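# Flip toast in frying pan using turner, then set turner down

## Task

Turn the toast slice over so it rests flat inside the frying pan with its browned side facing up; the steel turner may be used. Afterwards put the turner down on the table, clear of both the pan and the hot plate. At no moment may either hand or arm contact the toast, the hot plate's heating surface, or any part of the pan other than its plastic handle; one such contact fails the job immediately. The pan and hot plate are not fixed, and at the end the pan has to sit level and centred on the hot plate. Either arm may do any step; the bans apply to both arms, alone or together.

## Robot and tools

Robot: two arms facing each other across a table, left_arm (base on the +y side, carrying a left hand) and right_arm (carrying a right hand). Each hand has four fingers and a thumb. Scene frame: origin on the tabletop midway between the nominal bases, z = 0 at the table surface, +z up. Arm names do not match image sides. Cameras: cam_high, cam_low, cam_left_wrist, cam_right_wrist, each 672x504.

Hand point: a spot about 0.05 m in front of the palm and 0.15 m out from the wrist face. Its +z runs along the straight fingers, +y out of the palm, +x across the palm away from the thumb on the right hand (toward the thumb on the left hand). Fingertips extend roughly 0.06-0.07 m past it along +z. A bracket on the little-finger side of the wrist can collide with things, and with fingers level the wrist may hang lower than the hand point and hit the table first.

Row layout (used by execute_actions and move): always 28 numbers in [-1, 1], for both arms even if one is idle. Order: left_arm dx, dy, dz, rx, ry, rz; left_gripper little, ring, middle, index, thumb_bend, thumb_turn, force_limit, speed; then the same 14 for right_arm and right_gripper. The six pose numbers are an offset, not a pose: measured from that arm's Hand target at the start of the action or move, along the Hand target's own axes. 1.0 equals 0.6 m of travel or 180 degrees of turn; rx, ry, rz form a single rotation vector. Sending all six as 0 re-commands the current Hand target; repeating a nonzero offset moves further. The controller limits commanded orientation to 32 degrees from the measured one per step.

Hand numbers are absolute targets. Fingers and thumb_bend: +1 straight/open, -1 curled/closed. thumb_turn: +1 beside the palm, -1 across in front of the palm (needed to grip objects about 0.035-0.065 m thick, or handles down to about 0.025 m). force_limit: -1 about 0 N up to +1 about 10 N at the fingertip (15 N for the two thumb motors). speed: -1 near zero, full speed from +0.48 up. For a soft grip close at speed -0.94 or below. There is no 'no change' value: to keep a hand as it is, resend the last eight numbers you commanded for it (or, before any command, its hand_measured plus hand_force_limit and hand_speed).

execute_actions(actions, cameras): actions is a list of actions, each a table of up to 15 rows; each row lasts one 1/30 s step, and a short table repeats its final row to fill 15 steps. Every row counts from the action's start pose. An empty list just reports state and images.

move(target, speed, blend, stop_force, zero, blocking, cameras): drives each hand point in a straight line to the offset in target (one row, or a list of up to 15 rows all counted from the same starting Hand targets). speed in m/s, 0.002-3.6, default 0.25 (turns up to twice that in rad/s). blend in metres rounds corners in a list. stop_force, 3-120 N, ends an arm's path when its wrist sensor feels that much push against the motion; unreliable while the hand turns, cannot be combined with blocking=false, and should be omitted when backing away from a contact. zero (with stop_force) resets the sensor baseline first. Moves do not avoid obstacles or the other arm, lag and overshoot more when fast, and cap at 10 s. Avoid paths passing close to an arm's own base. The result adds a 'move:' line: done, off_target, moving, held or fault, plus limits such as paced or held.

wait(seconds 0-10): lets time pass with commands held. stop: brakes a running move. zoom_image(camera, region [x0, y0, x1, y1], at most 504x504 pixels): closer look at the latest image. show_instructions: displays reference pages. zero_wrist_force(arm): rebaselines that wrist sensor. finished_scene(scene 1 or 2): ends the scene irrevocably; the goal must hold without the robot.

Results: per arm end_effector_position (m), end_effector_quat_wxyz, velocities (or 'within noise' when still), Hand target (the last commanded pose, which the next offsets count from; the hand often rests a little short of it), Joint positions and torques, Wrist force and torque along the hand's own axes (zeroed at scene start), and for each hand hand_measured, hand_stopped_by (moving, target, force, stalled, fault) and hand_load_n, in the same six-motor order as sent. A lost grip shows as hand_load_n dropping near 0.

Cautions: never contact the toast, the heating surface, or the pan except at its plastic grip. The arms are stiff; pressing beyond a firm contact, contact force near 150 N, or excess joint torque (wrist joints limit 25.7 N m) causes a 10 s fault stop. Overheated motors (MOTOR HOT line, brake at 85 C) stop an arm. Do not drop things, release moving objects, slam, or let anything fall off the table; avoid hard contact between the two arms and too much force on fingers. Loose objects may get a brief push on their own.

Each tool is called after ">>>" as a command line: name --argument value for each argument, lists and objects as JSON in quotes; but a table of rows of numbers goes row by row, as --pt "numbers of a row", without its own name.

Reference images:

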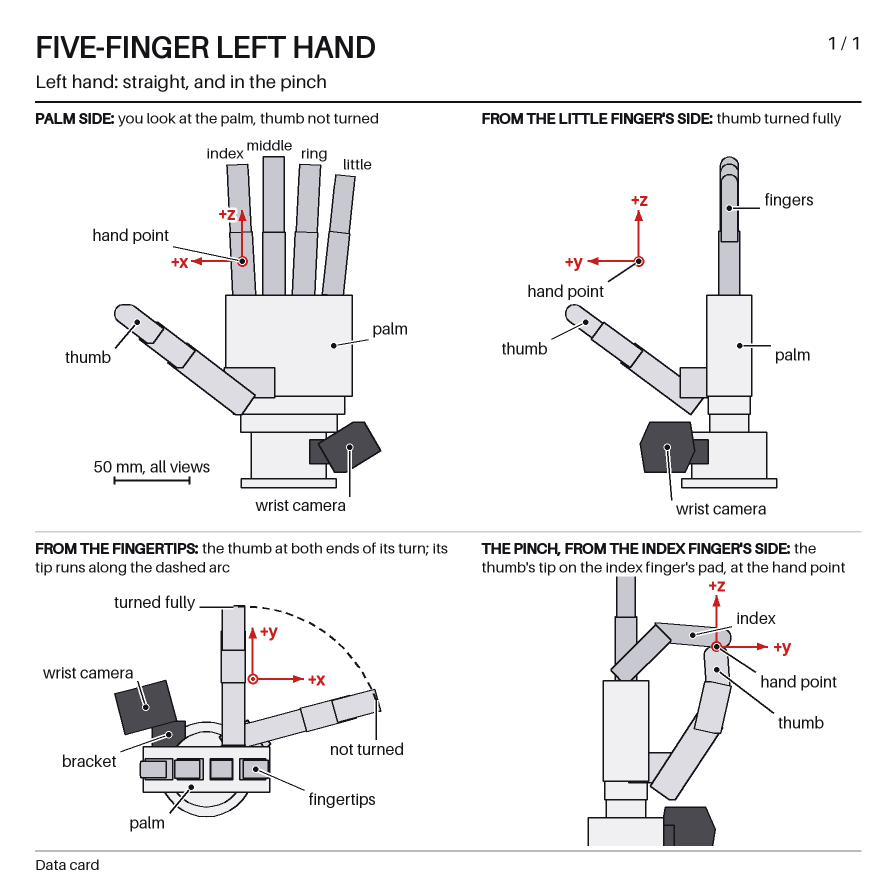

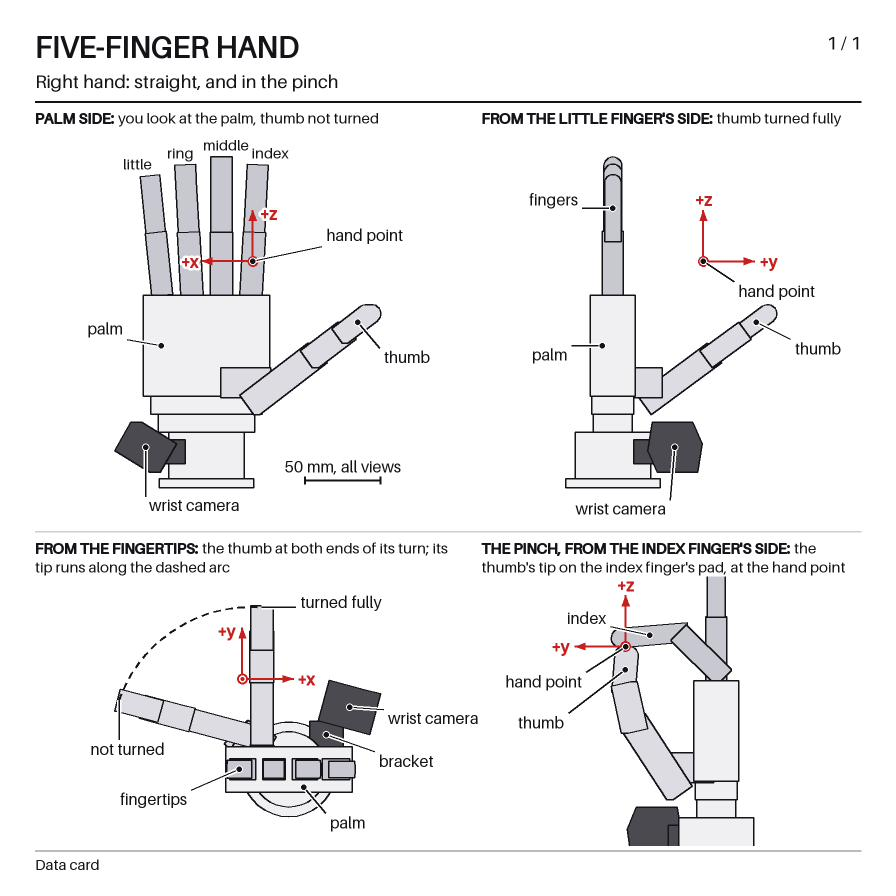

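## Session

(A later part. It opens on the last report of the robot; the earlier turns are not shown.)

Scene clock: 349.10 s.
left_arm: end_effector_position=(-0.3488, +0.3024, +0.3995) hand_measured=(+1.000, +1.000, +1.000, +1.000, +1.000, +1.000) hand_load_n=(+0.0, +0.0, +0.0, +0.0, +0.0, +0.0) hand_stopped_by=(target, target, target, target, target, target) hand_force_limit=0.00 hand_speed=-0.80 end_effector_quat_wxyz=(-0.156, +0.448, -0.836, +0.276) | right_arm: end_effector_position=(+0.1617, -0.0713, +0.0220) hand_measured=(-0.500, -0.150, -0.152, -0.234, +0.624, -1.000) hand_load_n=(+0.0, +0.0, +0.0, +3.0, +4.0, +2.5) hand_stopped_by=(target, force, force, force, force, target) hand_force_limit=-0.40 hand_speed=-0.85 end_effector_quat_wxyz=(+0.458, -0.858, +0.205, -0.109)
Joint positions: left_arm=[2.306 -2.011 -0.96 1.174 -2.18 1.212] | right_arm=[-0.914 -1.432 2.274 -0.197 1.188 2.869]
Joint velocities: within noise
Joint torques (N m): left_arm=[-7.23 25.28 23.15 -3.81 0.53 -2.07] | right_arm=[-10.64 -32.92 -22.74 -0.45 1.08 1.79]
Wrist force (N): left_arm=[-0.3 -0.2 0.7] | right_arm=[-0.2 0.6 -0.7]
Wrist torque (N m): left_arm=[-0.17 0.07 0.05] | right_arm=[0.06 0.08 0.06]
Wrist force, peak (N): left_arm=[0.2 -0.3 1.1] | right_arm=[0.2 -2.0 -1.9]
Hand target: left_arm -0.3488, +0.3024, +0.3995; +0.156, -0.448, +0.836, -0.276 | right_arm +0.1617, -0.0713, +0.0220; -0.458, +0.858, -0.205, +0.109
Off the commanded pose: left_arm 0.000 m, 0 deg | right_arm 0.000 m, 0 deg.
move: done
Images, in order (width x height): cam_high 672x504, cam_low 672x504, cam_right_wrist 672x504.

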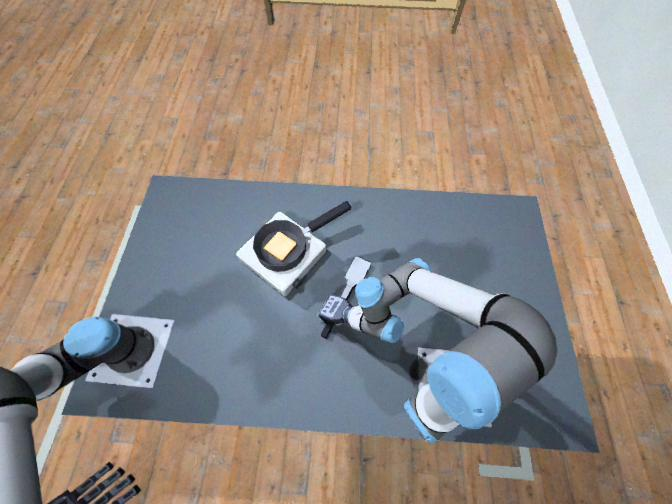

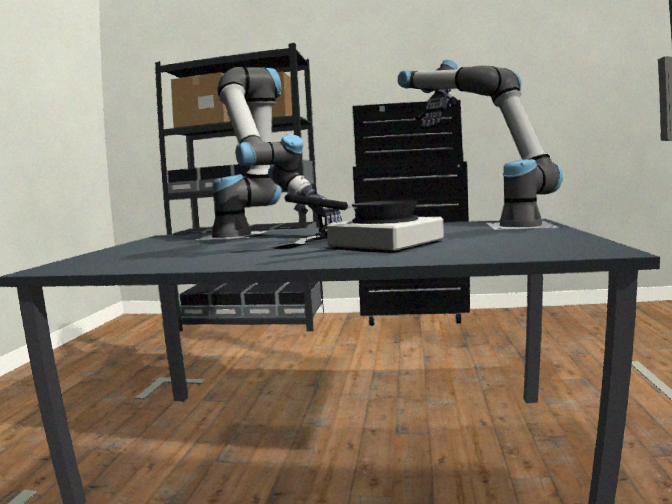

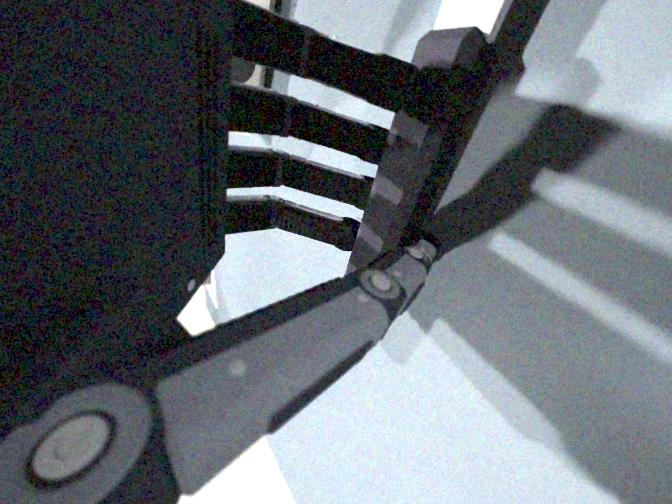

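>>> move --target '[0,0,0,0,0,0,1,1,1,1,1,1,0,-0.8,0,0,0,0,0,0,-0.5,-0.6,-0.6,-0.6,0.2,-1,0.1,-0.85]' --speed 0.05 --cameras '[]'

>>> move --target '[0,0,0,0,0,0,1,1,1,1,1,1,0,-0.8,0,-0.069,-0.0466,0,0,0,-0.5,-0.6,-0.6,-0.6,0.2,-1,0.1,-0.85]' --speed 0.05 --cameras '["cam_right_wrist","cam_high","cam_low"]'

>>> zoom_image --camera "cam_right_wrist" --region '[220, 0, 520, 300]'

>>> zoom_image --camera "cam_low" --region '[260, 150, 380, 250]'

Scene clock: 354.50 s.
left_arm: end_effector_position=(-0.3488, +0.3024, +0.3995) hand_measured=(+1.000, +1.000, +1.000, +1.000, +1.000, +1.000) hand_load_n=(+0.0, +0.0, +0.0, +0.0, -0.5, -0.5) hand_stopped_by=(target, target, target, target, target, target) hand_force_limit=0.00 hand_speed=-0.80 end_effector_quat_wxyz=(-0.156, +0.448, -0.836, +0.276) | right_arm: end_effector_position=(+0.1617, -0.0713, +0.0220) hand_measured=(-0.500, -0.218, -0.176, -0.246, +0.618, -1.000) hand_load_n=(+0.0, +5.5, +1.0, +3.5, +11.0, +7.0) hand_stopped_by=(target, force, force, force, force, target) hand_force_limit=0.10 hand_speed=-0.85 end_effector_quat_wxyz=(+0.458, -0.858, +0.205, -0.109)
Joint positions: left_arm=[2.306 -2.011 -0.96 1.174 -2.18 1.212] | right_arm=[-0.914 -1.432 2.274 -0.197 1.188 2.869]
Joint velocities: within noise
Joint torques (N m): left_arm=[-7.96 25.41 23.71 -3.82 0.71 -2.01] | right_arm=[-10.74 -32.88 -20.09 0.29 0.73 1.7]
Wrist force (N): left_arm=[0.0 -0.3 0.6] | right_arm=[0.2 -0.2 -1.6]
Wrist torque (N m): left_arm=[-0.17 0.03 0.07] | right_arm=[-0.05 -0.09 0.12]
Wrist force, peak (N): left_arm=[-0.2 -0.2 1.0] | right_arm=[0.3 -0.5 -2.0]
Hand target: left_arm -0.3488, +0.3024, +0.3995; +0.156, -0.448, +0.836, -0.276 | right_arm +0.1617, -0.0713, +0.0220; -0.458, +0.858, -0.205, +0.109
Off the commanded pose: left_arm 0.000 m, 0 deg | right_arm 0.000 m, 0 deg.
move: done
No camera images: "cameras" was empty.

Scene clock: 356.00 s.
left_arm: end_effector_position=(-0.3488, +0.3024, +0.3995) hand_measured=(+1.000, +1.000, +1.000, +1.000, +1.000, +1.000) hand_load_n=(+0.0, -0.5, +0.0, +0.0, +0.0, +0.0) hand_stopped_by=(target, target, target, target, target, target) hand_force_limit=0.00 hand_speed=-0.80 end_effector_quat_wxyz=(-0.156, +0.448, -0.836, +0.276) | right_arm: end_effector_position=(+0.1617, -0.0715, +0.0719) hand_measured=(-0.500, -0.218, -0.176, -0.246, +0.618, -1.000) hand_load_n=(+0.0, +0.5, +6.0, +3.5, +11.0, +3.0) hand_stopped_by=(target, force, force, force, force, target) hand_force_limit=0.10 hand_speed=-0.85 end_effector_quat_wxyz=(+0.458, -0.858, +0.205, -0.109)
Joint positions: left_arm=[2.306 -2.011 -0.96 1.174 -2.18 1.212] | right_arm=[-0.914 -1.536 2.215 -0.034 1.187 2.868]
Joint velocities: within noise
Joint torques (N m): left_arm=[-7.48 26.49 23.17 -3.6 0.79 -2.11] | right_arm=[-12.41 -32.13 -30.7 2 -1.86 -2.85]
Wrist force (N): left_arm=[0.2 -0.2 0.5] | right_arm=[-0.3 1.0 0.3]
Wrist torque (N m): left_arm=[-0.15 -0.01 0.07] | right_arm=[0.07 0.03 0.09]
Wrist force, peak (N): left_arm=[0.2 -0.3 0.9] | right_arm=[0.1 -0.1 -1.7]
Hand target: left_arm -0.3488, +0.3024, +0.3995; +0.156, -0.448, +0.836, -0.276 | right_arm +0.1617, -0.0715, +0.0719; -0.458, +0.858, -0.205, +0.109
Off the commanded pose: left_arm 0.000 m, 0 deg | right_arm 0.000 m, 0 deg.
move: done
Images, in order (width x height): cam_high 672x504, cam_low 672x504, cam_right_wrist 672x504.

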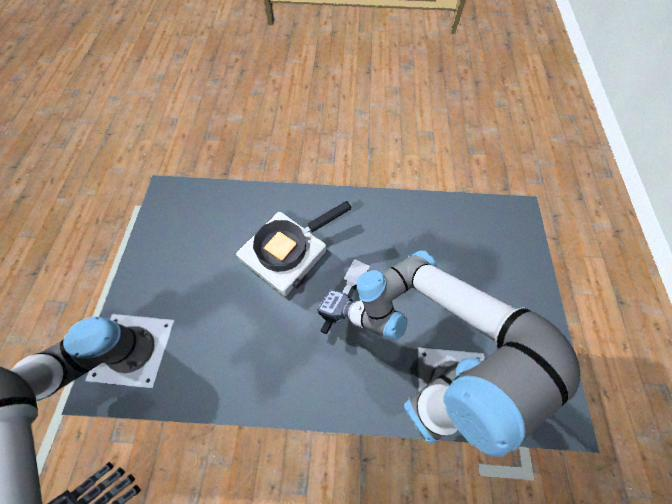

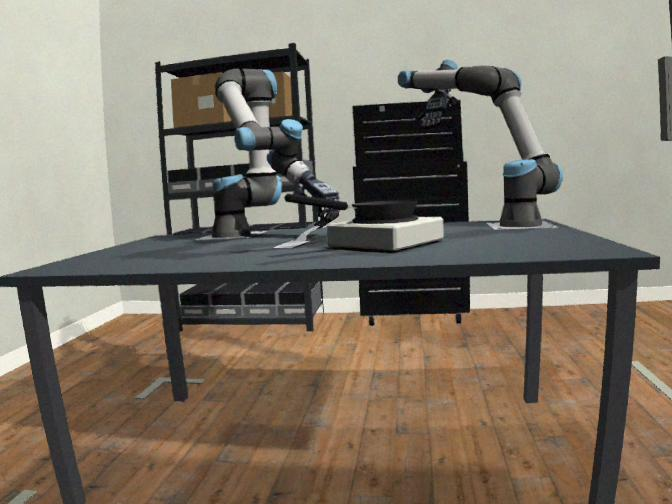

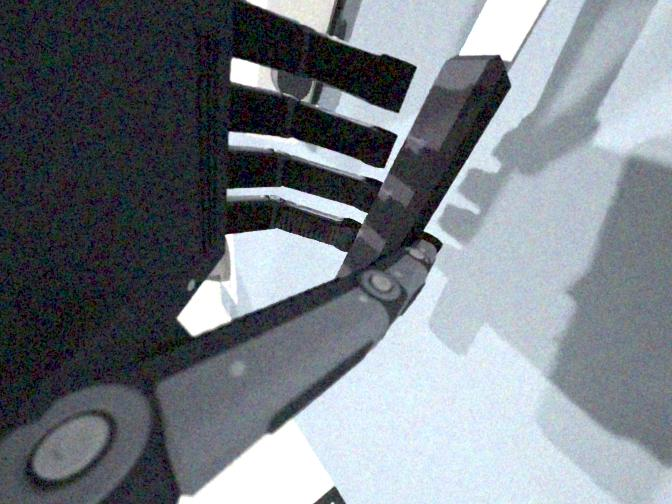

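Scaled by 1.680.

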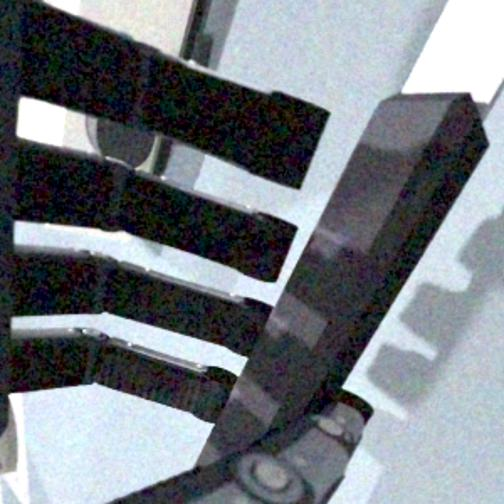

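Scaled by 4.200.

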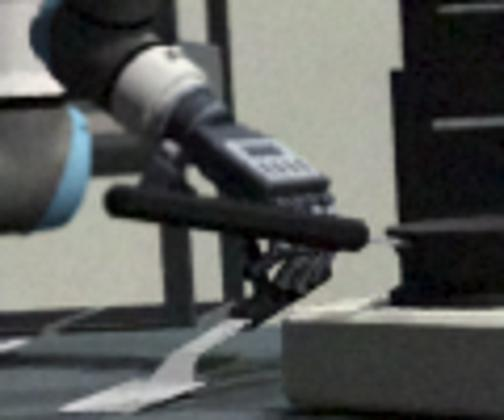

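>>> move --target '[0,0,0,0,0,0,1,1,1,1,1,1,0,-0.8,0,0.068,0.0460,0,0,0,-0.5,-0.6,-0.6,-0.6,0.2,-1,0.1,-0.85]' --speed 0.05 --cameras '[]'

>>> move --target '[0,0,0,0,0,0,1,1,1,1,1,1,0,-0.8,0,0,0,0,0,0,0,0,0,0,0.78,-1,-0.4,-0.8]' --speed 0.05 --cameras '[]'

>>> move --target '[0,0,0,0,0,0,1,1,1,1,1,1,0,-0.8,0.05,0,0,0,0,0,0,0,0,0,0.78,-1,-0.4,-0.8]' --speed 0.05 --cameras '["cam_right_wrist","cam_high","cam_low"]'

>>> zoom_image --camera "cam_right_wrist" --region '[220, 0, 520, 300]'

>>> zoom_image --camera "cam_high" --region '[290, 250, 390, 350]'

Scene clock: 448.23 s.
left_arm: end_effector_position=(-0.3488, +0.3024, +0.3995) hand_measured=(+1.000, +1.000, +1.000, +1.000, +1.000, +1.000) hand_load_n=(+0.0, +0.0, +0.0, +0.0, +0.0, +0.0) hand_stopped_by=(target, target, target, target, target, target) hand_force_limit=0.00 hand_speed=-0.80 end_effector_quat_wxyz=(-0.156, +0.448, -0.836, +0.276) | right_arm: end_effector_position=(+0.1617, -0.0713, +0.0227) hand_measured=(-0.500, -0.218, -0.176, -0.246, +0.618, -1.000) hand_load_n=(+0.0, +3.0, +1.0, -0.5, +9.5, -1.0) hand_stopped_by=(target, force, force, force, force, target) hand_force_limit=0.10 hand_speed=-0.85 end_effector_quat_wxyz=(+0.458, -0.858, +0.205, -0.109)
Joint positions: left_arm=[2.306 -2.011 -0.96 1.174 -2.18 1.212] | right_arm=[-0.914 -1.434 2.273 -0.194 1.188 2.869]
Joint velocities: within noise
Joint torques (N m): left_arm=[-7.34 26.43 21.88 -3.47 1.38 -1.97] | right_arm=[10.08 0.38 4.68 -0.51 2.5 2.33]
Wrist force (N): left_arm=[0.2 -0.2 0.7] | right_arm=[0.0 -12.7 -12.4]
Wrist torque (N m): left_arm=[-0.15 0.00 0.07] | right_arm=[-0.29 0.05 -0.37]
Wrist force, peak (N): left_arm=[-0.2 -0.4 1.2] | right_arm=[0.0 -12.7 -12.4]
Hand target: left_arm -0.3488, +0.3024, +0.3995; +0.156, -0.448, +0.836, -0.276 | right_arm +0.1617, -0.0713, +0.0227; -0.458, +0.858, -0.205, +0.109
Off the commanded pose: left_arm 0.000 m, 0 deg | right_arm 0.000 m, 0 deg.
move: done
No camera images: "cameras" was empty.

Scene clock: 449.40 s.
left_arm: end_effector_position=(-0.3488, +0.3024, +0.3995) hand_measured=(+1.000, +1.000, +1.000, +1.000, +1.000, +1.000) hand_load_n=(+0.0, +0.0, +0.0, +0.0, +0.0, +0.0) hand_stopped_by=(target, target, target, target, target, target) hand_force_limit=0.00 hand_speed=-0.80 end_effector_quat_wxyz=(-0.156, +0.448, -0.836, +0.276) | right_arm: end_effector_position=(+0.1617, -0.0713, +0.0226) hand_measured=(+0.000, +0.000, +0.000, +0.000, +0.780, -1.000) hand_load_n=(+0.0, +0.0, +0.0, +0.0, +0.0, +0.0) hand_stopped_by=(target, target, target, target, target, target) hand_force_limit=-0.40 hand_speed=-0.80 end_effector_quat_wxyz=(+0.458, -0.858, +0.205, -0.109)
Joint positions: left_arm=[2.306 -2.011 -0.96 1.174 -2.18 1.212] | right_arm=[-0.914 -1.434 2.273 -0.194 1.188 2.869]
Joint velocities: within noise
Joint torques (N m): left_arm=[-7.72 25.39 21.85 -3.34 1.29 -2.11] | right_arm=[10.21 -28.61 -20.3 -1.23 -1.74 2.22]
Wrist force (N): left_arm=[0.0 -0.2 0.5] | right_arm=[-0.1 0.1 -0.6]
Wrist torque (N m): left_arm=[-0.15 0.02 0.05] | right_arm=[0.05 0.03 0.03]
Wrist force, peak (N): left_arm=[-0.4 -0.1 0.9] | right_arm=[-0.2 -12.8 -12.7]
Hand target: left_arm -0.3488, +0.3024, +0.3995; +0.156, -0.448, +0.836, -0.276 | right_arm +0.1617, -0.0713, +0.0227; -0.458, +0.858, -0.205, +0.109
Off the commanded pose: left_arm 0.000 m, 0 deg | right_arm 0.000 m, 0 deg.
move: done
No camera images: "cameras" was empty.

Scene clock: 450.47 s.
left_arm: end_effector_position=(-0.3488, +0.3024, +0.3995) hand_measured=(+1.000, +1.000, +1.000, +1.000, +1.000, +1.000) hand_load_n=(+0.0, +0.0, +0.0, +0.0, +0.0, +0.0) hand_stopped_by=(target, target, target, target, target, target) hand_force_limit=0.00 hand_speed=-0.80 end_effector_quat_wxyz=(-0.156, +0.448, -0.836, +0.276) | right_arm: end_effector_position=(+0.1884, -0.0848, +0.0226) hand_measured=(+0.000, +0.000, +0.000, +0.000, +0.780, -1.000) hand_load_n=(+0.0, +0.0, +0.0, +0.0, +0.0, +0.0) hand_stopped_by=(target, target, target, target, target, target) hand_force_limit=-0.40 hand_speed=-0.80 end_effector_quat_wxyz=(+0.458, -0.858, +0.205, -0.109)
Joint positions: left_arm=[2.306 -2.011 -0.96 1.174 -2.18 1.212] | right_arm=[-1.014 -1.422 2.265 -0.171 1.109 2.802]
Joint velocities: within noise
Joint torques (N m): left_arm=[-8.15 26.54 22.59 -3.61 1.25 -2.17] | right_arm=[-11.83 -7.46 -27.65 2.36 -1.76 -2.77]
Wrist force (N): left_arm=[-0.2 -0.3 0.5] | right_arm=[-0.2 0.1 -0.5]
Wrist torque (N m): left_arm=[-0.16 0.05 0.05] | right_arm=[0.06 0.04 0.02]
Wrist force, peak (N): left_arm=[-0.2 -0.4 0.9] | right_arm=[-0.6 0.3 -0.5]
Hand target: left_arm -0.3488, +0.3024, +0.3995; +0.156, -0.448, +0.836, -0.276 | right_arm +0.1885, -0.0848, +0.0226; -0.458, +0.858, -0.205, +0.109
Off the commanded pose: left_arm 0.000 m, 0 deg | right_arm 0.000 m, 0 deg.
move: done
Images, in order (width x height): cam_high 672x504, cam_low 672x504, cam_right_wrist 672x504.

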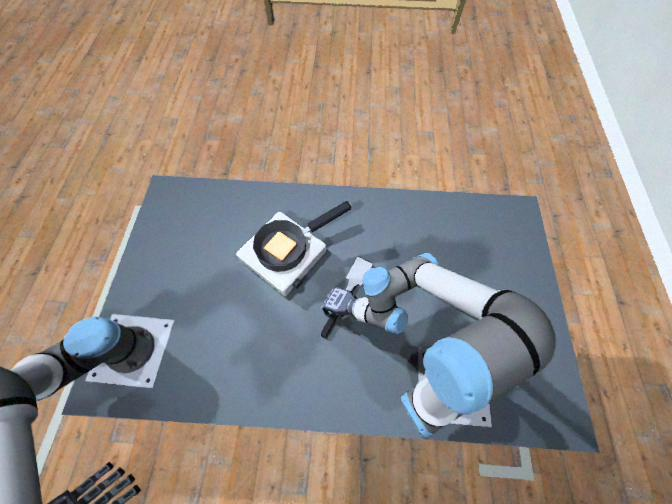

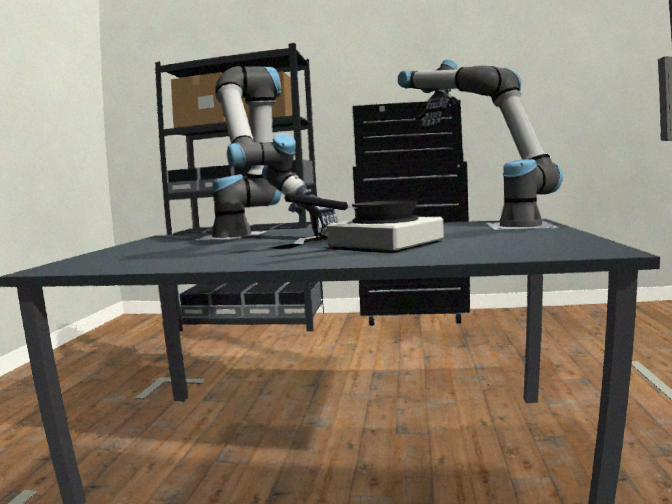

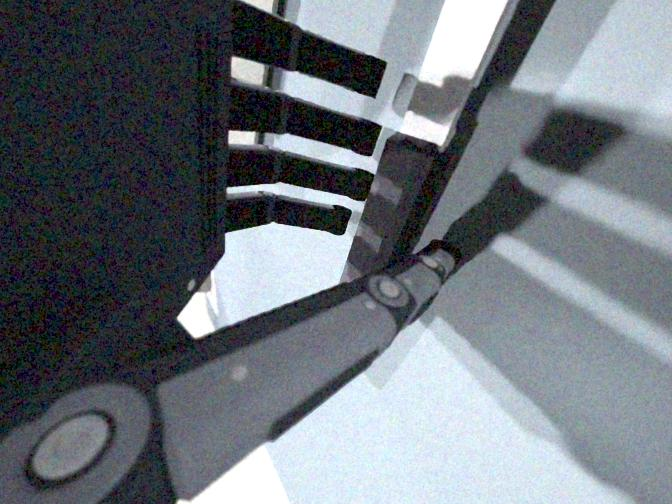

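Scaled by 1.680.

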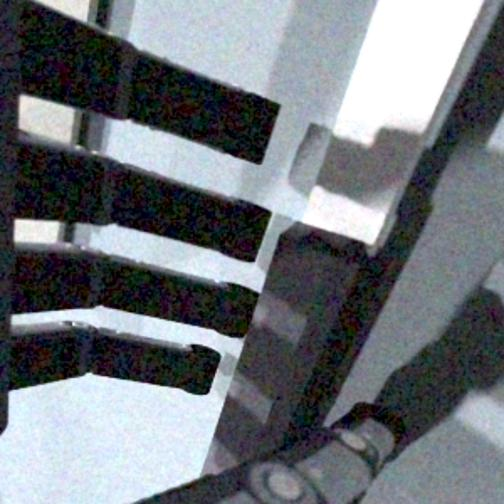

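Scaled by 5.040.

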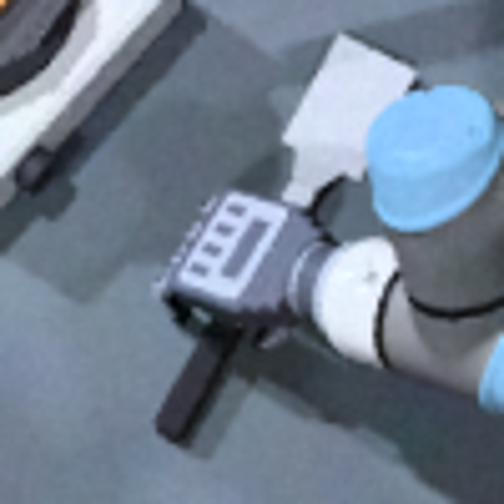

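>>> move --target '[0,0,0,0,0,0,1,1,1,1,1,1,0,-0.8,-0.013,0,0,0,0,0,0,0,0,0,0.78,-1,-0.4,-0.8]' --speed 0.05 --cameras '[]'

>>> move --target '[0,0,0,0,0,0,1,1,1,1,1,1,0,-0.8,0,0,0,0,0,0,0,-0.5,-0.5,-0.5,0.3,-1,-0.4,-0.85]' --speed 0.05 --cameras '[]'

>>> move --target '[0,0,0,0,0,0,1,1,1,1,1,1,0,-0.8,0,0,0,0,0,0,0,-0.7,-0.7,-0.7,0.2,-1,0.6,-0.85]' --speed 0.05 --cameras '["cam_right_wrist","cam_high","cam_low"]'

>>> zoom_image --camera "cam_right_wrist" --region '[220, 0, 520, 300]'

Scene clock: 455.50 s.
left_arm: end_effector_position=(-0.3488, +0.3024, +0.3995) hand_measured=(+1.000, +1.000, +1.000, +1.000, +1.000, +1.000) hand_load_n=(+0.0, +0.0, +0.0, +0.0, +0.0, -0.5) hand_stopped_by=(target, target, target, target, target, target) hand_force_limit=0.00 hand_speed=-0.80 end_effector_quat_wxyz=(-0.156, +0.448, -0.836, +0.276) | right_arm: end_effector_position=(+0.1816, -0.0814, +0.0226) hand_measured=(+0.000, +0.000, +0.000, +0.000, +0.780, -1.000) hand_load_n=(+0.0, +0.0, +0.0, +0.0, +0.0, +0.0) hand_stopped_by=(target, target, target, target, target, target) hand_force_limit=-0.40 hand_speed=-0.80 end_effector_quat_wxyz=(+0.458, -0.858, +0.205, -0.109)
Joint positions: left_arm=[2.306 -2.011 -0.96 1.174 -2.18 1.212] | right_arm=[-0.989 -1.426 2.268 -0.177 1.128 2.819]
Joint velocities: within noise
Joint torques (N m): left_arm=[-8.48 25.62 22.05 -3.59 1.51 -1.92] | right_arm=[9.78 -34.55 -0.09 -1.18 1.65 2.27]
Wrist force (N): left_arm=[-0.2 -0.3 0.5] | right_arm=[-0.3 0.2 -0.5]
Wrist torque (N m): left_arm=[-0.16 0.05 0.05] | right_arm=[0.07 0.05 0.02]
Wrist force, peak (N): left_arm=[0.0 0.0 1.0] | right_arm=[-0.2 0.1 -0.7]
Hand target: left_arm -0.3488, +0.3024, +0.3995; +0.156, -0.448, +0.836, -0.276 | right_arm +0.1815, -0.0813, +0.0226; -0.458, +0.858, -0.205, +0.109
Off the commanded pose: left_arm 0.000 m, 0 deg | right_arm 0.000 m, 0 deg.
move: done
No camera images: "cameras" was empty.

Scene clock: 456.43 s.
left_arm: end_effector_position=(-0.3488, +0.3024, +0.3995) hand_measured=(+1.000, +1.000, +1.000, +1.000, +1.000, +1.000) hand_load_n=(+0.0, +0.0, +0.0, +0.0, +0.0, +0.0) hand_stopped_by=(target, target, target, target, target, target) hand_force_limit=0.00 hand_speed=-0.80 end_effector_quat_wxyz=(-0.156, +0.448, -0.836, +0.276) | right_arm: end_effector_position=(+0.1815, -0.0813, +0.0226) hand_measured=(+0.000, -0.248, -0.206, -0.276, +0.668, -1.000) hand_load_n=(+0.0, +0.0, +0.0, +4.5, +4.0, +1.0) hand_stopped_by=(target, force, force, force, force, target) hand_force_limit=-0.40 hand_speed=-0.85 end_effector_quat_wxyz=(+0.458, -0.858, +0.205, -0.109)
Joint positions: left_arm=[2.306 -2.011 -0.96 1.174 -2.18 1.212] | right_arm=[-0.988 -1.426 2.268 -0.178 1.128 2.819]
Joint velocities: within noise
Joint torques (N m): left_arm=[-8.17 26.82 21.4 -3.64 1.79 -1.95] | right_arm=[9.57 -34.62 -1.88 -1.05 1.32 2.12]
Wrist force (N): left_arm=[-0.1 -0.3 0.6] | right_arm=[-0.2 0.5 -0.3]
Wrist torque (N m): left_arm=[-0.18 0.04 0.06] | right_arm=[0.00 0.06 0.06]
Wrist force, peak (N): left_arm=[0.1 0.1 0.9] | right_arm=[-0.4 0.7 -0.4]
Hand target: left_arm -0.3488, +0.3024, +0.3995; +0.156, -0.448, +0.836, -0.276 | right_arm +0.1815, -0.0813, +0.0226; -0.458, +0.858, -0.205, +0.109
Off the commanded pose: left_arm 0.000 m, 0 deg | right_arm 0.000 m, 0 deg.
move: done
No camera images: "cameras" was empty.

Scene clock: 456.93 s.
left_arm: end_effector_position=(-0.3488, +0.3024, +0.3995) hand_measured=(+1.000, +1.000, +1.000, +1.000, +1.000, +1.000) hand_load_n=(+0.0, -0.5, +0.0, +0.0, +0.0, +0.0) hand_stopped_by=(target, target, target, target, target, target) hand_force_limit=0.00 hand_speed=-0.80 end_effector_quat_wxyz=(-0.156, +0.448, -0.836, +0.276) | right_arm: end_effector_position=(+0.1816, -0.0813, +0.0227) hand_measured=(+0.000, -0.300, -0.244, -0.300, +0.664, -1.000) hand_load_n=(+0.0, +8.5, +10.5, +2.0, +16.5, +2.0) hand_stopped_by=(target, force, force, force, force, target) hand_force_limit=0.60 hand_speed=-0.85 end_effector_quat_wxyz=(+0.458, -0.858, +0.205, -0.109)
Joint positions: left_arm=[2.306 -2.011 -0.96 1.174 -2.18 1.212] | right_arm=[-0.988 -1.426 2.268 -0.178 1.128 2.819]
Joint velocities: within noise
Joint torques (N m): left_arm=[-7.07 26.84 21.61 -3.52 1.51 -2.08] | right_arm=[9.24 -25.63 -1.91 2.04 1.1 1.97]
Wrist force (N): left_arm=[0.0 -0.2 0.6] | right_arm=[0.6 -9.0 -3.6]
Wrist torque (N m): left_arm=[-0.15 0.02 0.05] | right_arm=[-0.27 -0.17 -0.16]
Wrist force, peak (N): left_arm=[0.0 -0.1 0.9] | right_arm=[0.5 -9.6 -3.7]
Hand target: left_arm -0.3488, +0.3024, +0.3995; +0.156, -0.448, +0.836, -0.276 | right_arm +0.1815, -0.0813, +0.0226; -0.458, +0.858, -0.205, +0.109
Off the commanded pose: left_arm 0.000 m, 0 deg | right_arm 0.000 m, 0 deg.
move: done
Images, in order (width x height): cam_high 672x504, cam_low 672x504, cam_right_wrist 672x504.

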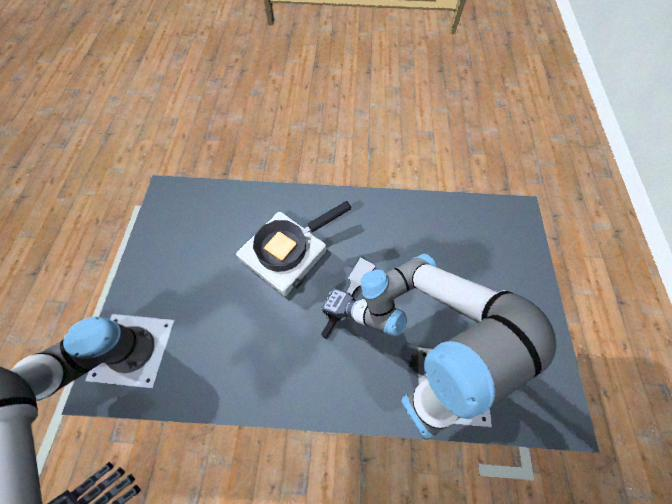

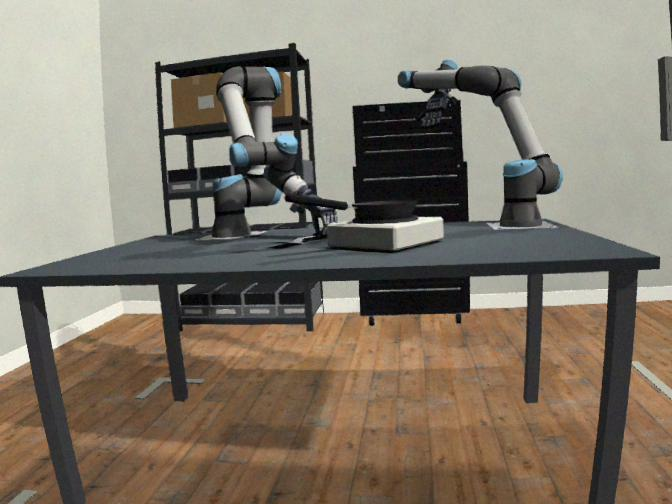

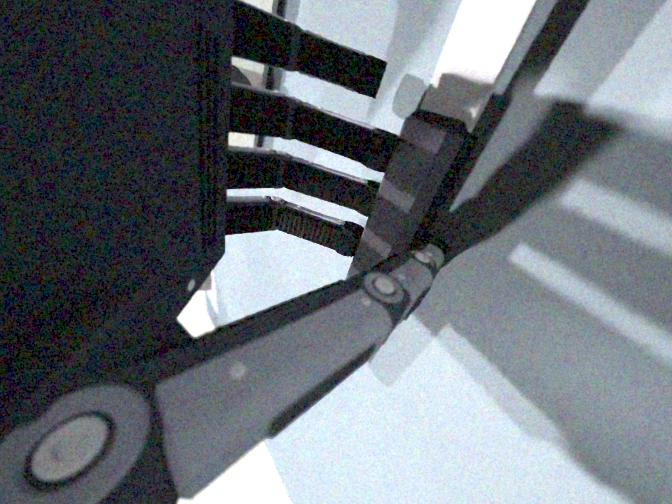

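Scaled by 1.680.

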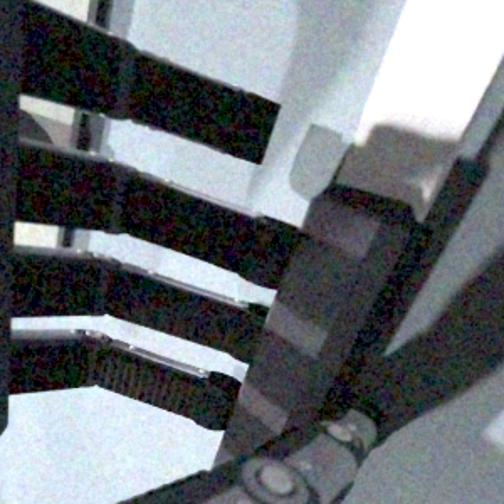

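Now lift and look.

>>> move --target '[0,0,0,0,0,0,1,1,1,1,1,1,0,-0.8,0,-0.1243,-0.0839,0,0,0,0,-0.7,-0.7,-0.7,0.2,-1,0.6,-0.85]' --speed 0.06 --cameras '["cam_right_wrist","cam_high","cam_low"]'

>>> zoom_image --camera "cam_low" --region '[240, 150, 360, 250]'

Scene clock: 462.17 s.
left_arm: end_effector_position=(-0.3488, +0.3024, +0.3995) hand_measured=(+1.000, +1.000, +1.000, +1.000, +1.000, +1.000) hand_load_n=(+0.0, +0.0, +0.0, +0.0, +0.0, +0.0) hand_stopped_by=(target, target, target, target, target, target) hand_force_limit=0.00 hand_speed=-0.80 end_effector_quat_wxyz=(-0.156, +0.448, -0.836, +0.276) | right_arm: end_effector_position=(+0.1815, -0.0816, +0.1126) hand_measured=(+0.000, -0.302, -0.244, -0.300, +0.664, -1.000) hand_load_n=(+0.0, +0.0, +13.0, +1.0, +16.5, +4.0) hand_stopped_by=(target, force, force, force, force, target) hand_force_limit=0.60 hand_speed=-0.85 end_effector_quat_wxyz=(+0.458, -0.858, +0.205, -0.109)
Joint positions: left_arm=[2.306 -2.011 -0.96 1.174 -2.18 1.212] | right_arm=[-0.989 -1.597 2.152 0.109 1.128 2.819]
Joint velocities: within noise
Joint torques (N m): left_arm=[-7.24 26.01 20.86 -3.49 1.59 -1.94] | right_arm=[-13.05 -30.71 -32.4 1.58 -1.9 -2.92]
Wrist force (N): left_arm=[0.2 -0.1 0.8] | right_arm=[-0.2 1.4 1.0]
Wrist torque (N m): left_arm=[-0.15 0.00 0.07] | right_arm=[0.03 -0.08 0.19]
Wrist force, peak (N): left_arm=[-0.3 -0.3 0.9] | right_arm=[0.9 -9.3 -3.6]
Hand target: left_arm -0.3488, +0.3024, +0.3995; +0.156, -0.448, +0.836, -0.276 | right_arm +0.1815, -0.0816, +0.1126; -0.458, +0.858, -0.205, +0.109
Off the commanded pose: left_arm 0.000 m, 0 deg | right_arm 0.000 m, 0 deg.
move: done
Images, in order (width x height): cam_high 672x504, cam_low 672x504, cam_right_wrist 672x504.

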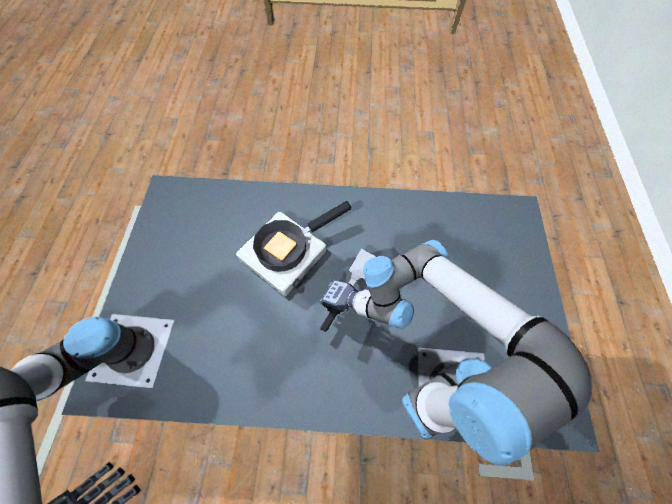

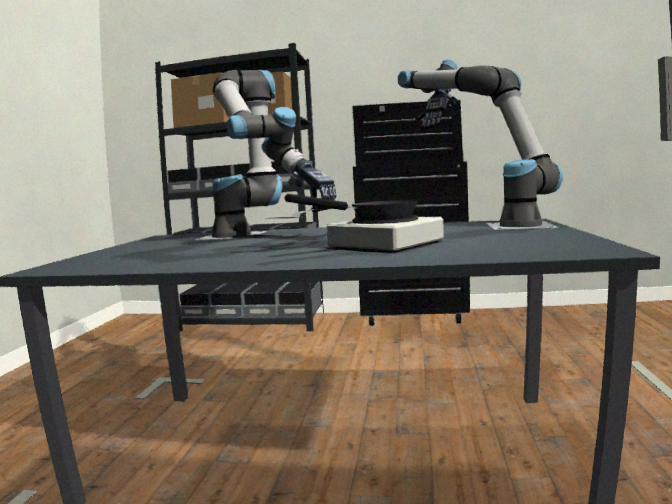

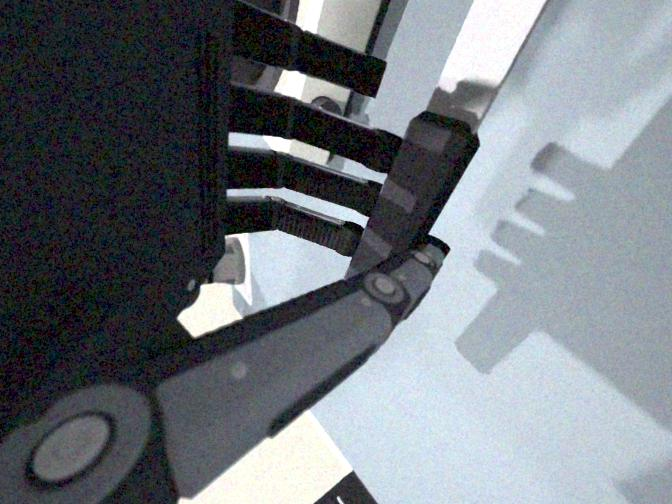

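Scaled by 4.200.

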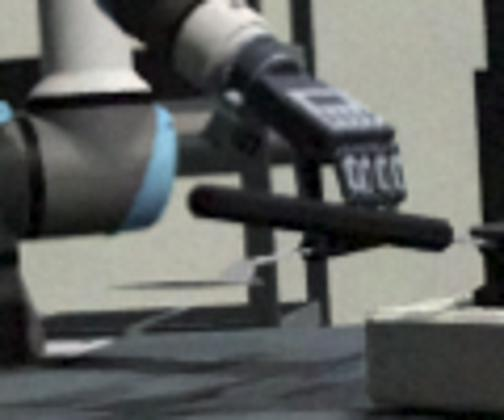

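>>> zoom_image --camera "cam_high" --region '[230, 200, 430, 350]'

>>> zoom_image --camera "cam_high" --region '[310, 230, 400, 340]'

>>> zoom_image --camera "cam_low" --region '[300, 180, 460, 270]'

Scaled by 2.520.

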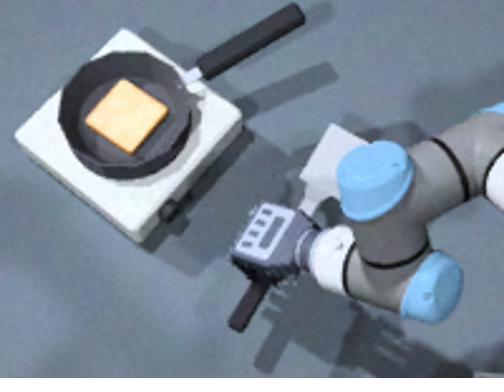

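Scaled by 4.582.

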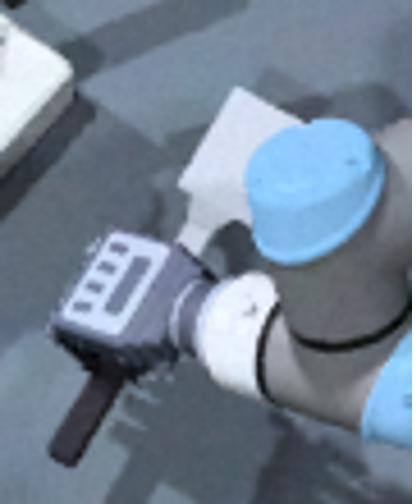

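Scaled by 3.150.

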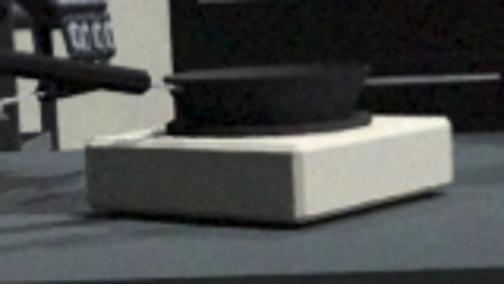

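>>> move --pt "0 0 0 0 0 0 1 1 1 1 1 1 0 -0.8 0 -0.19 -0.128 0 0 0 0 -0.7 -0.7 -0.7 0.2 -1 0.6 -0.85" --pt "0 0 0 0 0 0 1 1 1 1 1 1 0 -0.8 -0.207 -0.4905 0.3177 0 0.0599 0.0404 0 -0.7 -0.7 -0.7 0.2 -1 0.6 -0.85" --speed 0.15 --blend 0.03

>>> zoom_image --camera "cam_high" --region '[200, 180, 350, 330]'

Scene clock: 508.93 s.
left_arm: end_effector_position=(-0.3488, +0.3024, +0.3995) hand_measured=(+1.000, +1.000, +1.000, +1.000, +1.000, +1.000) hand_load_n=(+0.0, +0.0, +0.0, +0.0, -0.5, -0.5) hand_stopped_by=(target, target, target, target, target, target) hand_force_limit=0.00 hand_speed=-0.80 end_effector_quat_wxyz=(-0.156, +0.448, -0.836, +0.276) | right_arm: end_effector_position=(+0.2163, +0.2620, +0.2509) hand_measured=(+0.000, -0.302, -0.244, -0.300, +0.664, -1.000) hand_load_n=(+0.0, +0.0, +13.0, +1.0, +17.0, +3.5) hand_stopped_by=(target, force, force, force, force, target) hand_force_limit=0.60 hand_speed=-0.85 end_effector_quat_wxyz=(+0.442, -0.829, +0.301, -0.160)
Joint positions: left_arm=[2.306 -2.011 -0.96 1.174 -2.18 1.212] | right_arm=[-0.43 -0.849 0.744 0.709 1.772 3.281]
Joint velocities: within noise
Joint torques (N m): left_arm=[-7.15 25.91 21.11 -3.37 1.6 -2.08] | right_arm=[10.38 -40.31 -36.12 1.58 2.2 2.16]
Wrist force (N): left_arm=[0.1 -0.3 0.8] | right_arm=[-0.2 1.5 0.5]
Wrist torque (N m): left_arm=[-0.19 0.01 0.07] | right_arm=[0.10 -0.07 0.19]
Wrist force, peak (N): left_arm=[-0.1 -0.3 1.0] | right_arm=[0.0 2.3 1.2]
Hand target: left_arm -0.3488, +0.3024, +0.3995; +0.156, -0.448, +0.836, -0.276 | right_arm +0.2163, +0.2620, +0.2509; -0.442, +0.830, -0.301, +0.160
Off the commanded pose: left_arm 0.000 m, 0 deg | right_arm 0.000 m, 0 deg.
move: done

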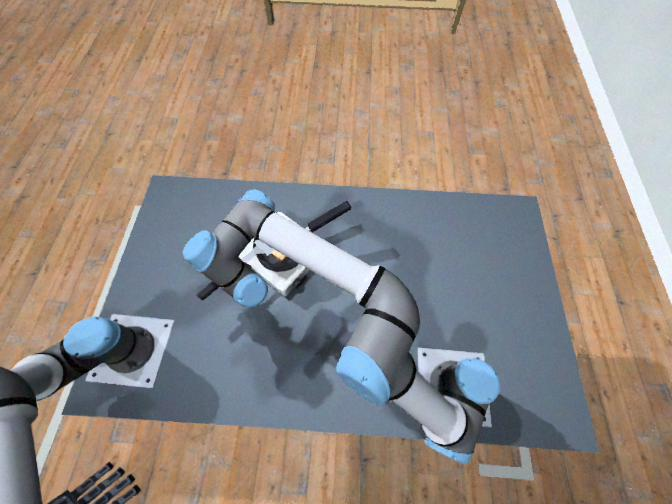

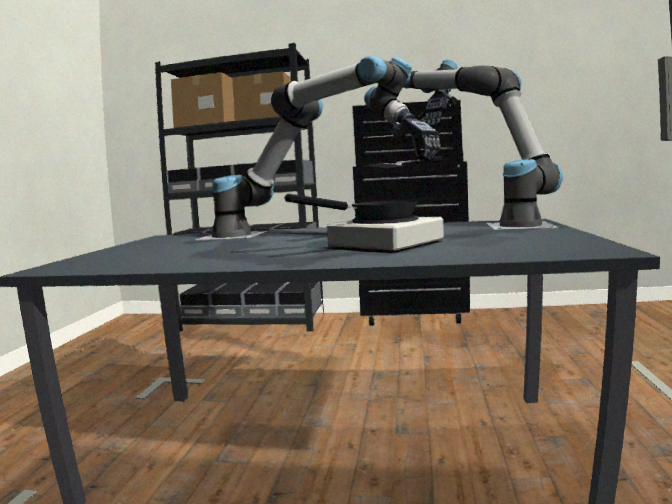

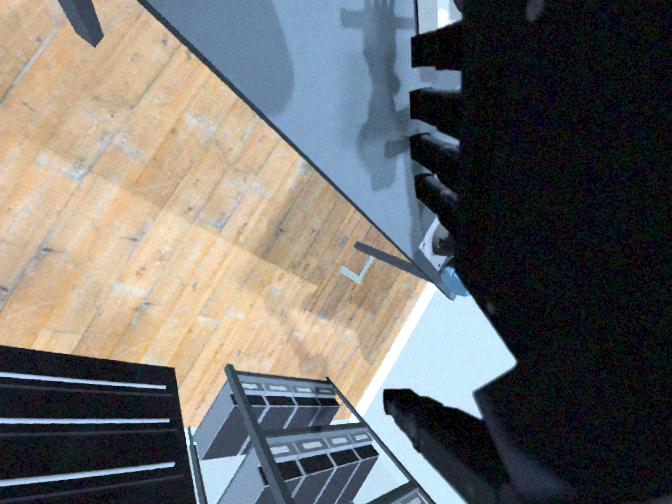

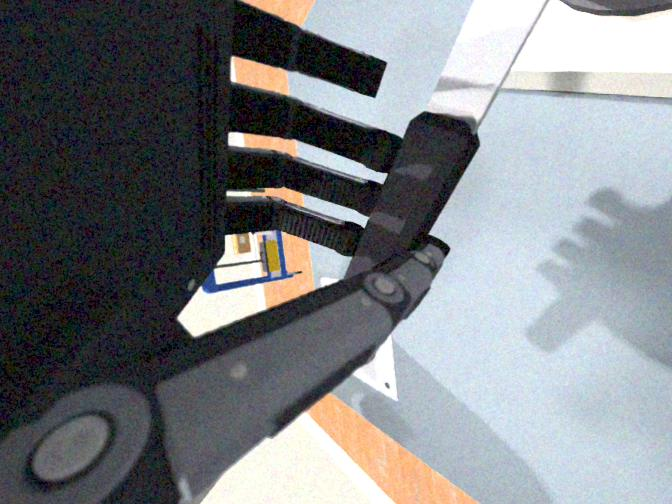

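Scaled by 3.360.

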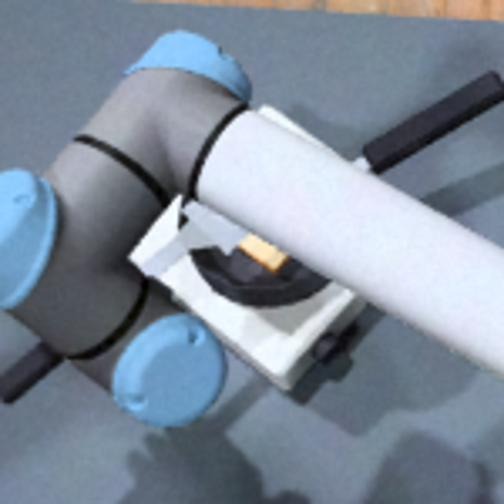

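>>> move --target '[0,0,0,0,0,0,1,1,1,1,1,1,0,-0.8,0.327,0.226,-0.335,0,-0.3915,-0.264,0,-0.7,-0.7,-0.7,0.2,-1,0.6,-0.85]' --speed 0.2

>>> zoom_image --camera "cam_high" --region '[200, 180, 400, 330]'

Scene clock: 538.80 s.
left_arm: end_effector_position=(-0.3488, +0.3024, +0.3995) hand_measured=(+1.000, +1.000, +1.000, +1.000, +1.000, +1.000) hand_load_n=(+0.0, +0.0, +0.0, +0.0, -0.5, +0.0) hand_stopped_by=(target, target, target, target, target, target) hand_force_limit=0.00 hand_speed=-0.80 end_effector_quat_wxyz=(-0.156, +0.448, -0.836, +0.276) | right_arm: end_effector_position=(+0.2116, -0.0498, +0.2501) hand_measured=(+0.000, -0.302, -0.244, -0.300, +0.664, -1.000) hand_load_n=(+0.0, +0.0, +13.0, +1.0, +16.5, +3.5) hand_stopped_by=(target, force, force, force, force, target) hand_force_limit=0.60 hand_speed=-0.85 end_effector_quat_wxyz=(-0.434, +0.815, +0.339, -0.180)
Joint positions: left_arm=[2.306 -2.011 -0.96 1.174 -2.18 1.212] | right_arm=[-1.06 -1.033 1.364 1.65 0.654 1.067]
Joint velocities: within noise
Joint torques (N m): left_arm=[-7.25 25.9 19.93 -2.98 1.47 -1.84] | right_arm=[-12.26 -29.58 -4.11 4.39 0.7 -3]
Wrist force (N): left_arm=[0.1 -0.2 0.5] | right_arm=[-0.5 1.5 0.6]
Wrist torque (N m): left_arm=[-0.14 0.01 0.06] | right_arm=[0.10 -0.05 0.16]
Wrist force, peak (N): left_arm=[0.2 -0.2 0.9] | right_arm=[-0.7 1.9 0.9]
Hand target: left_arm -0.3488, +0.3024, +0.3995; +0.156, -0.448, +0.836, -0.276 | right_arm +0.2116, -0.0499, +0.2501; -0.434, +0.815, +0.339, -0.180
Off the commanded pose: left_arm 0.000 m, 0 deg | right_arm 0.000 m, 0 deg.
move: done

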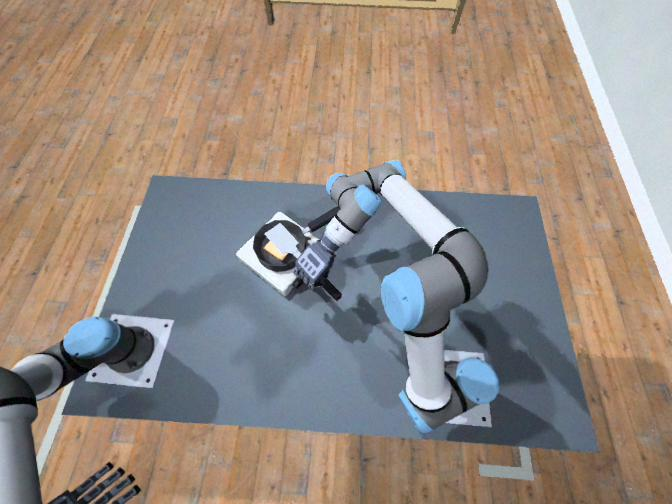

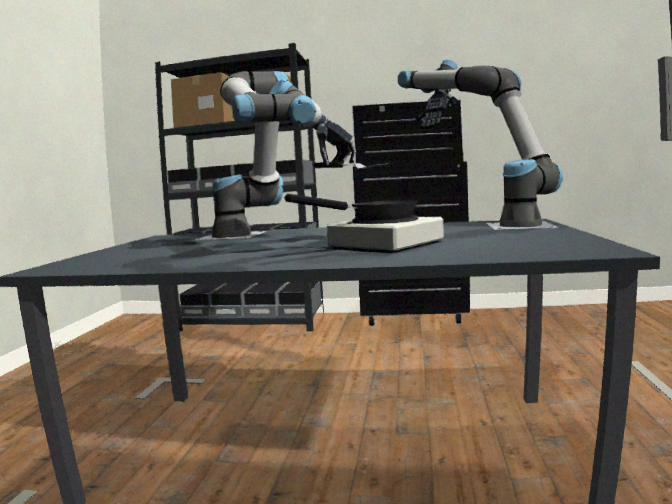

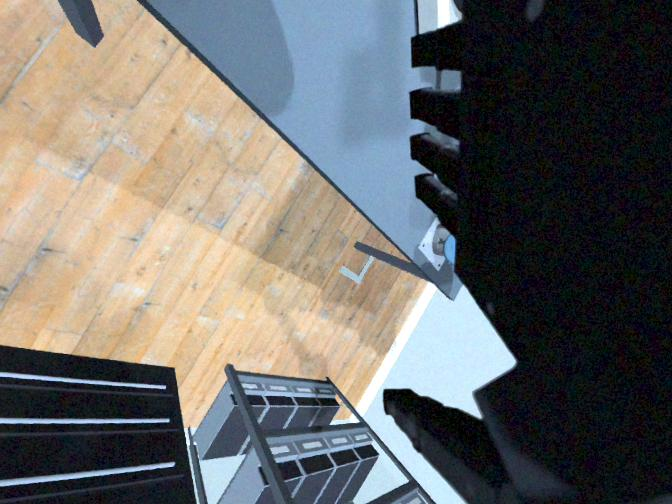

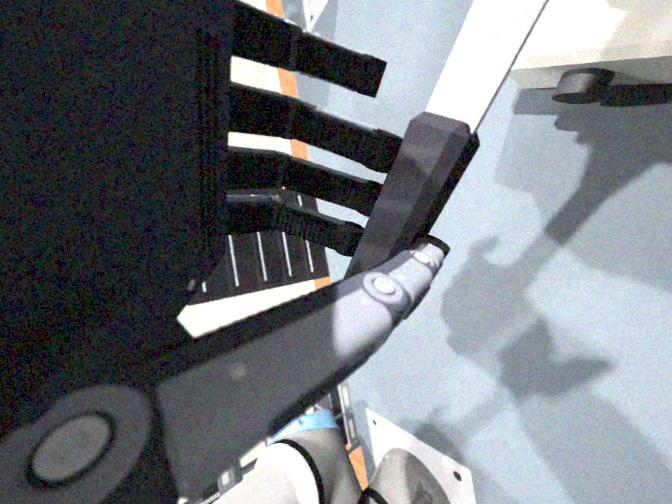

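Scaled by 2.520.

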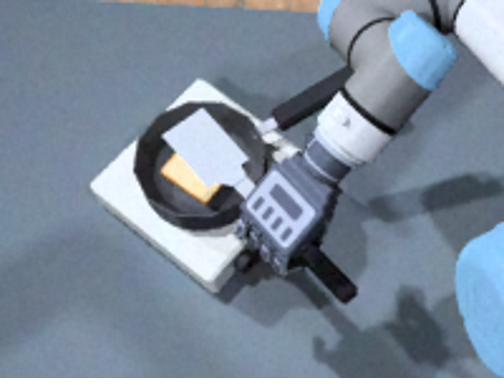

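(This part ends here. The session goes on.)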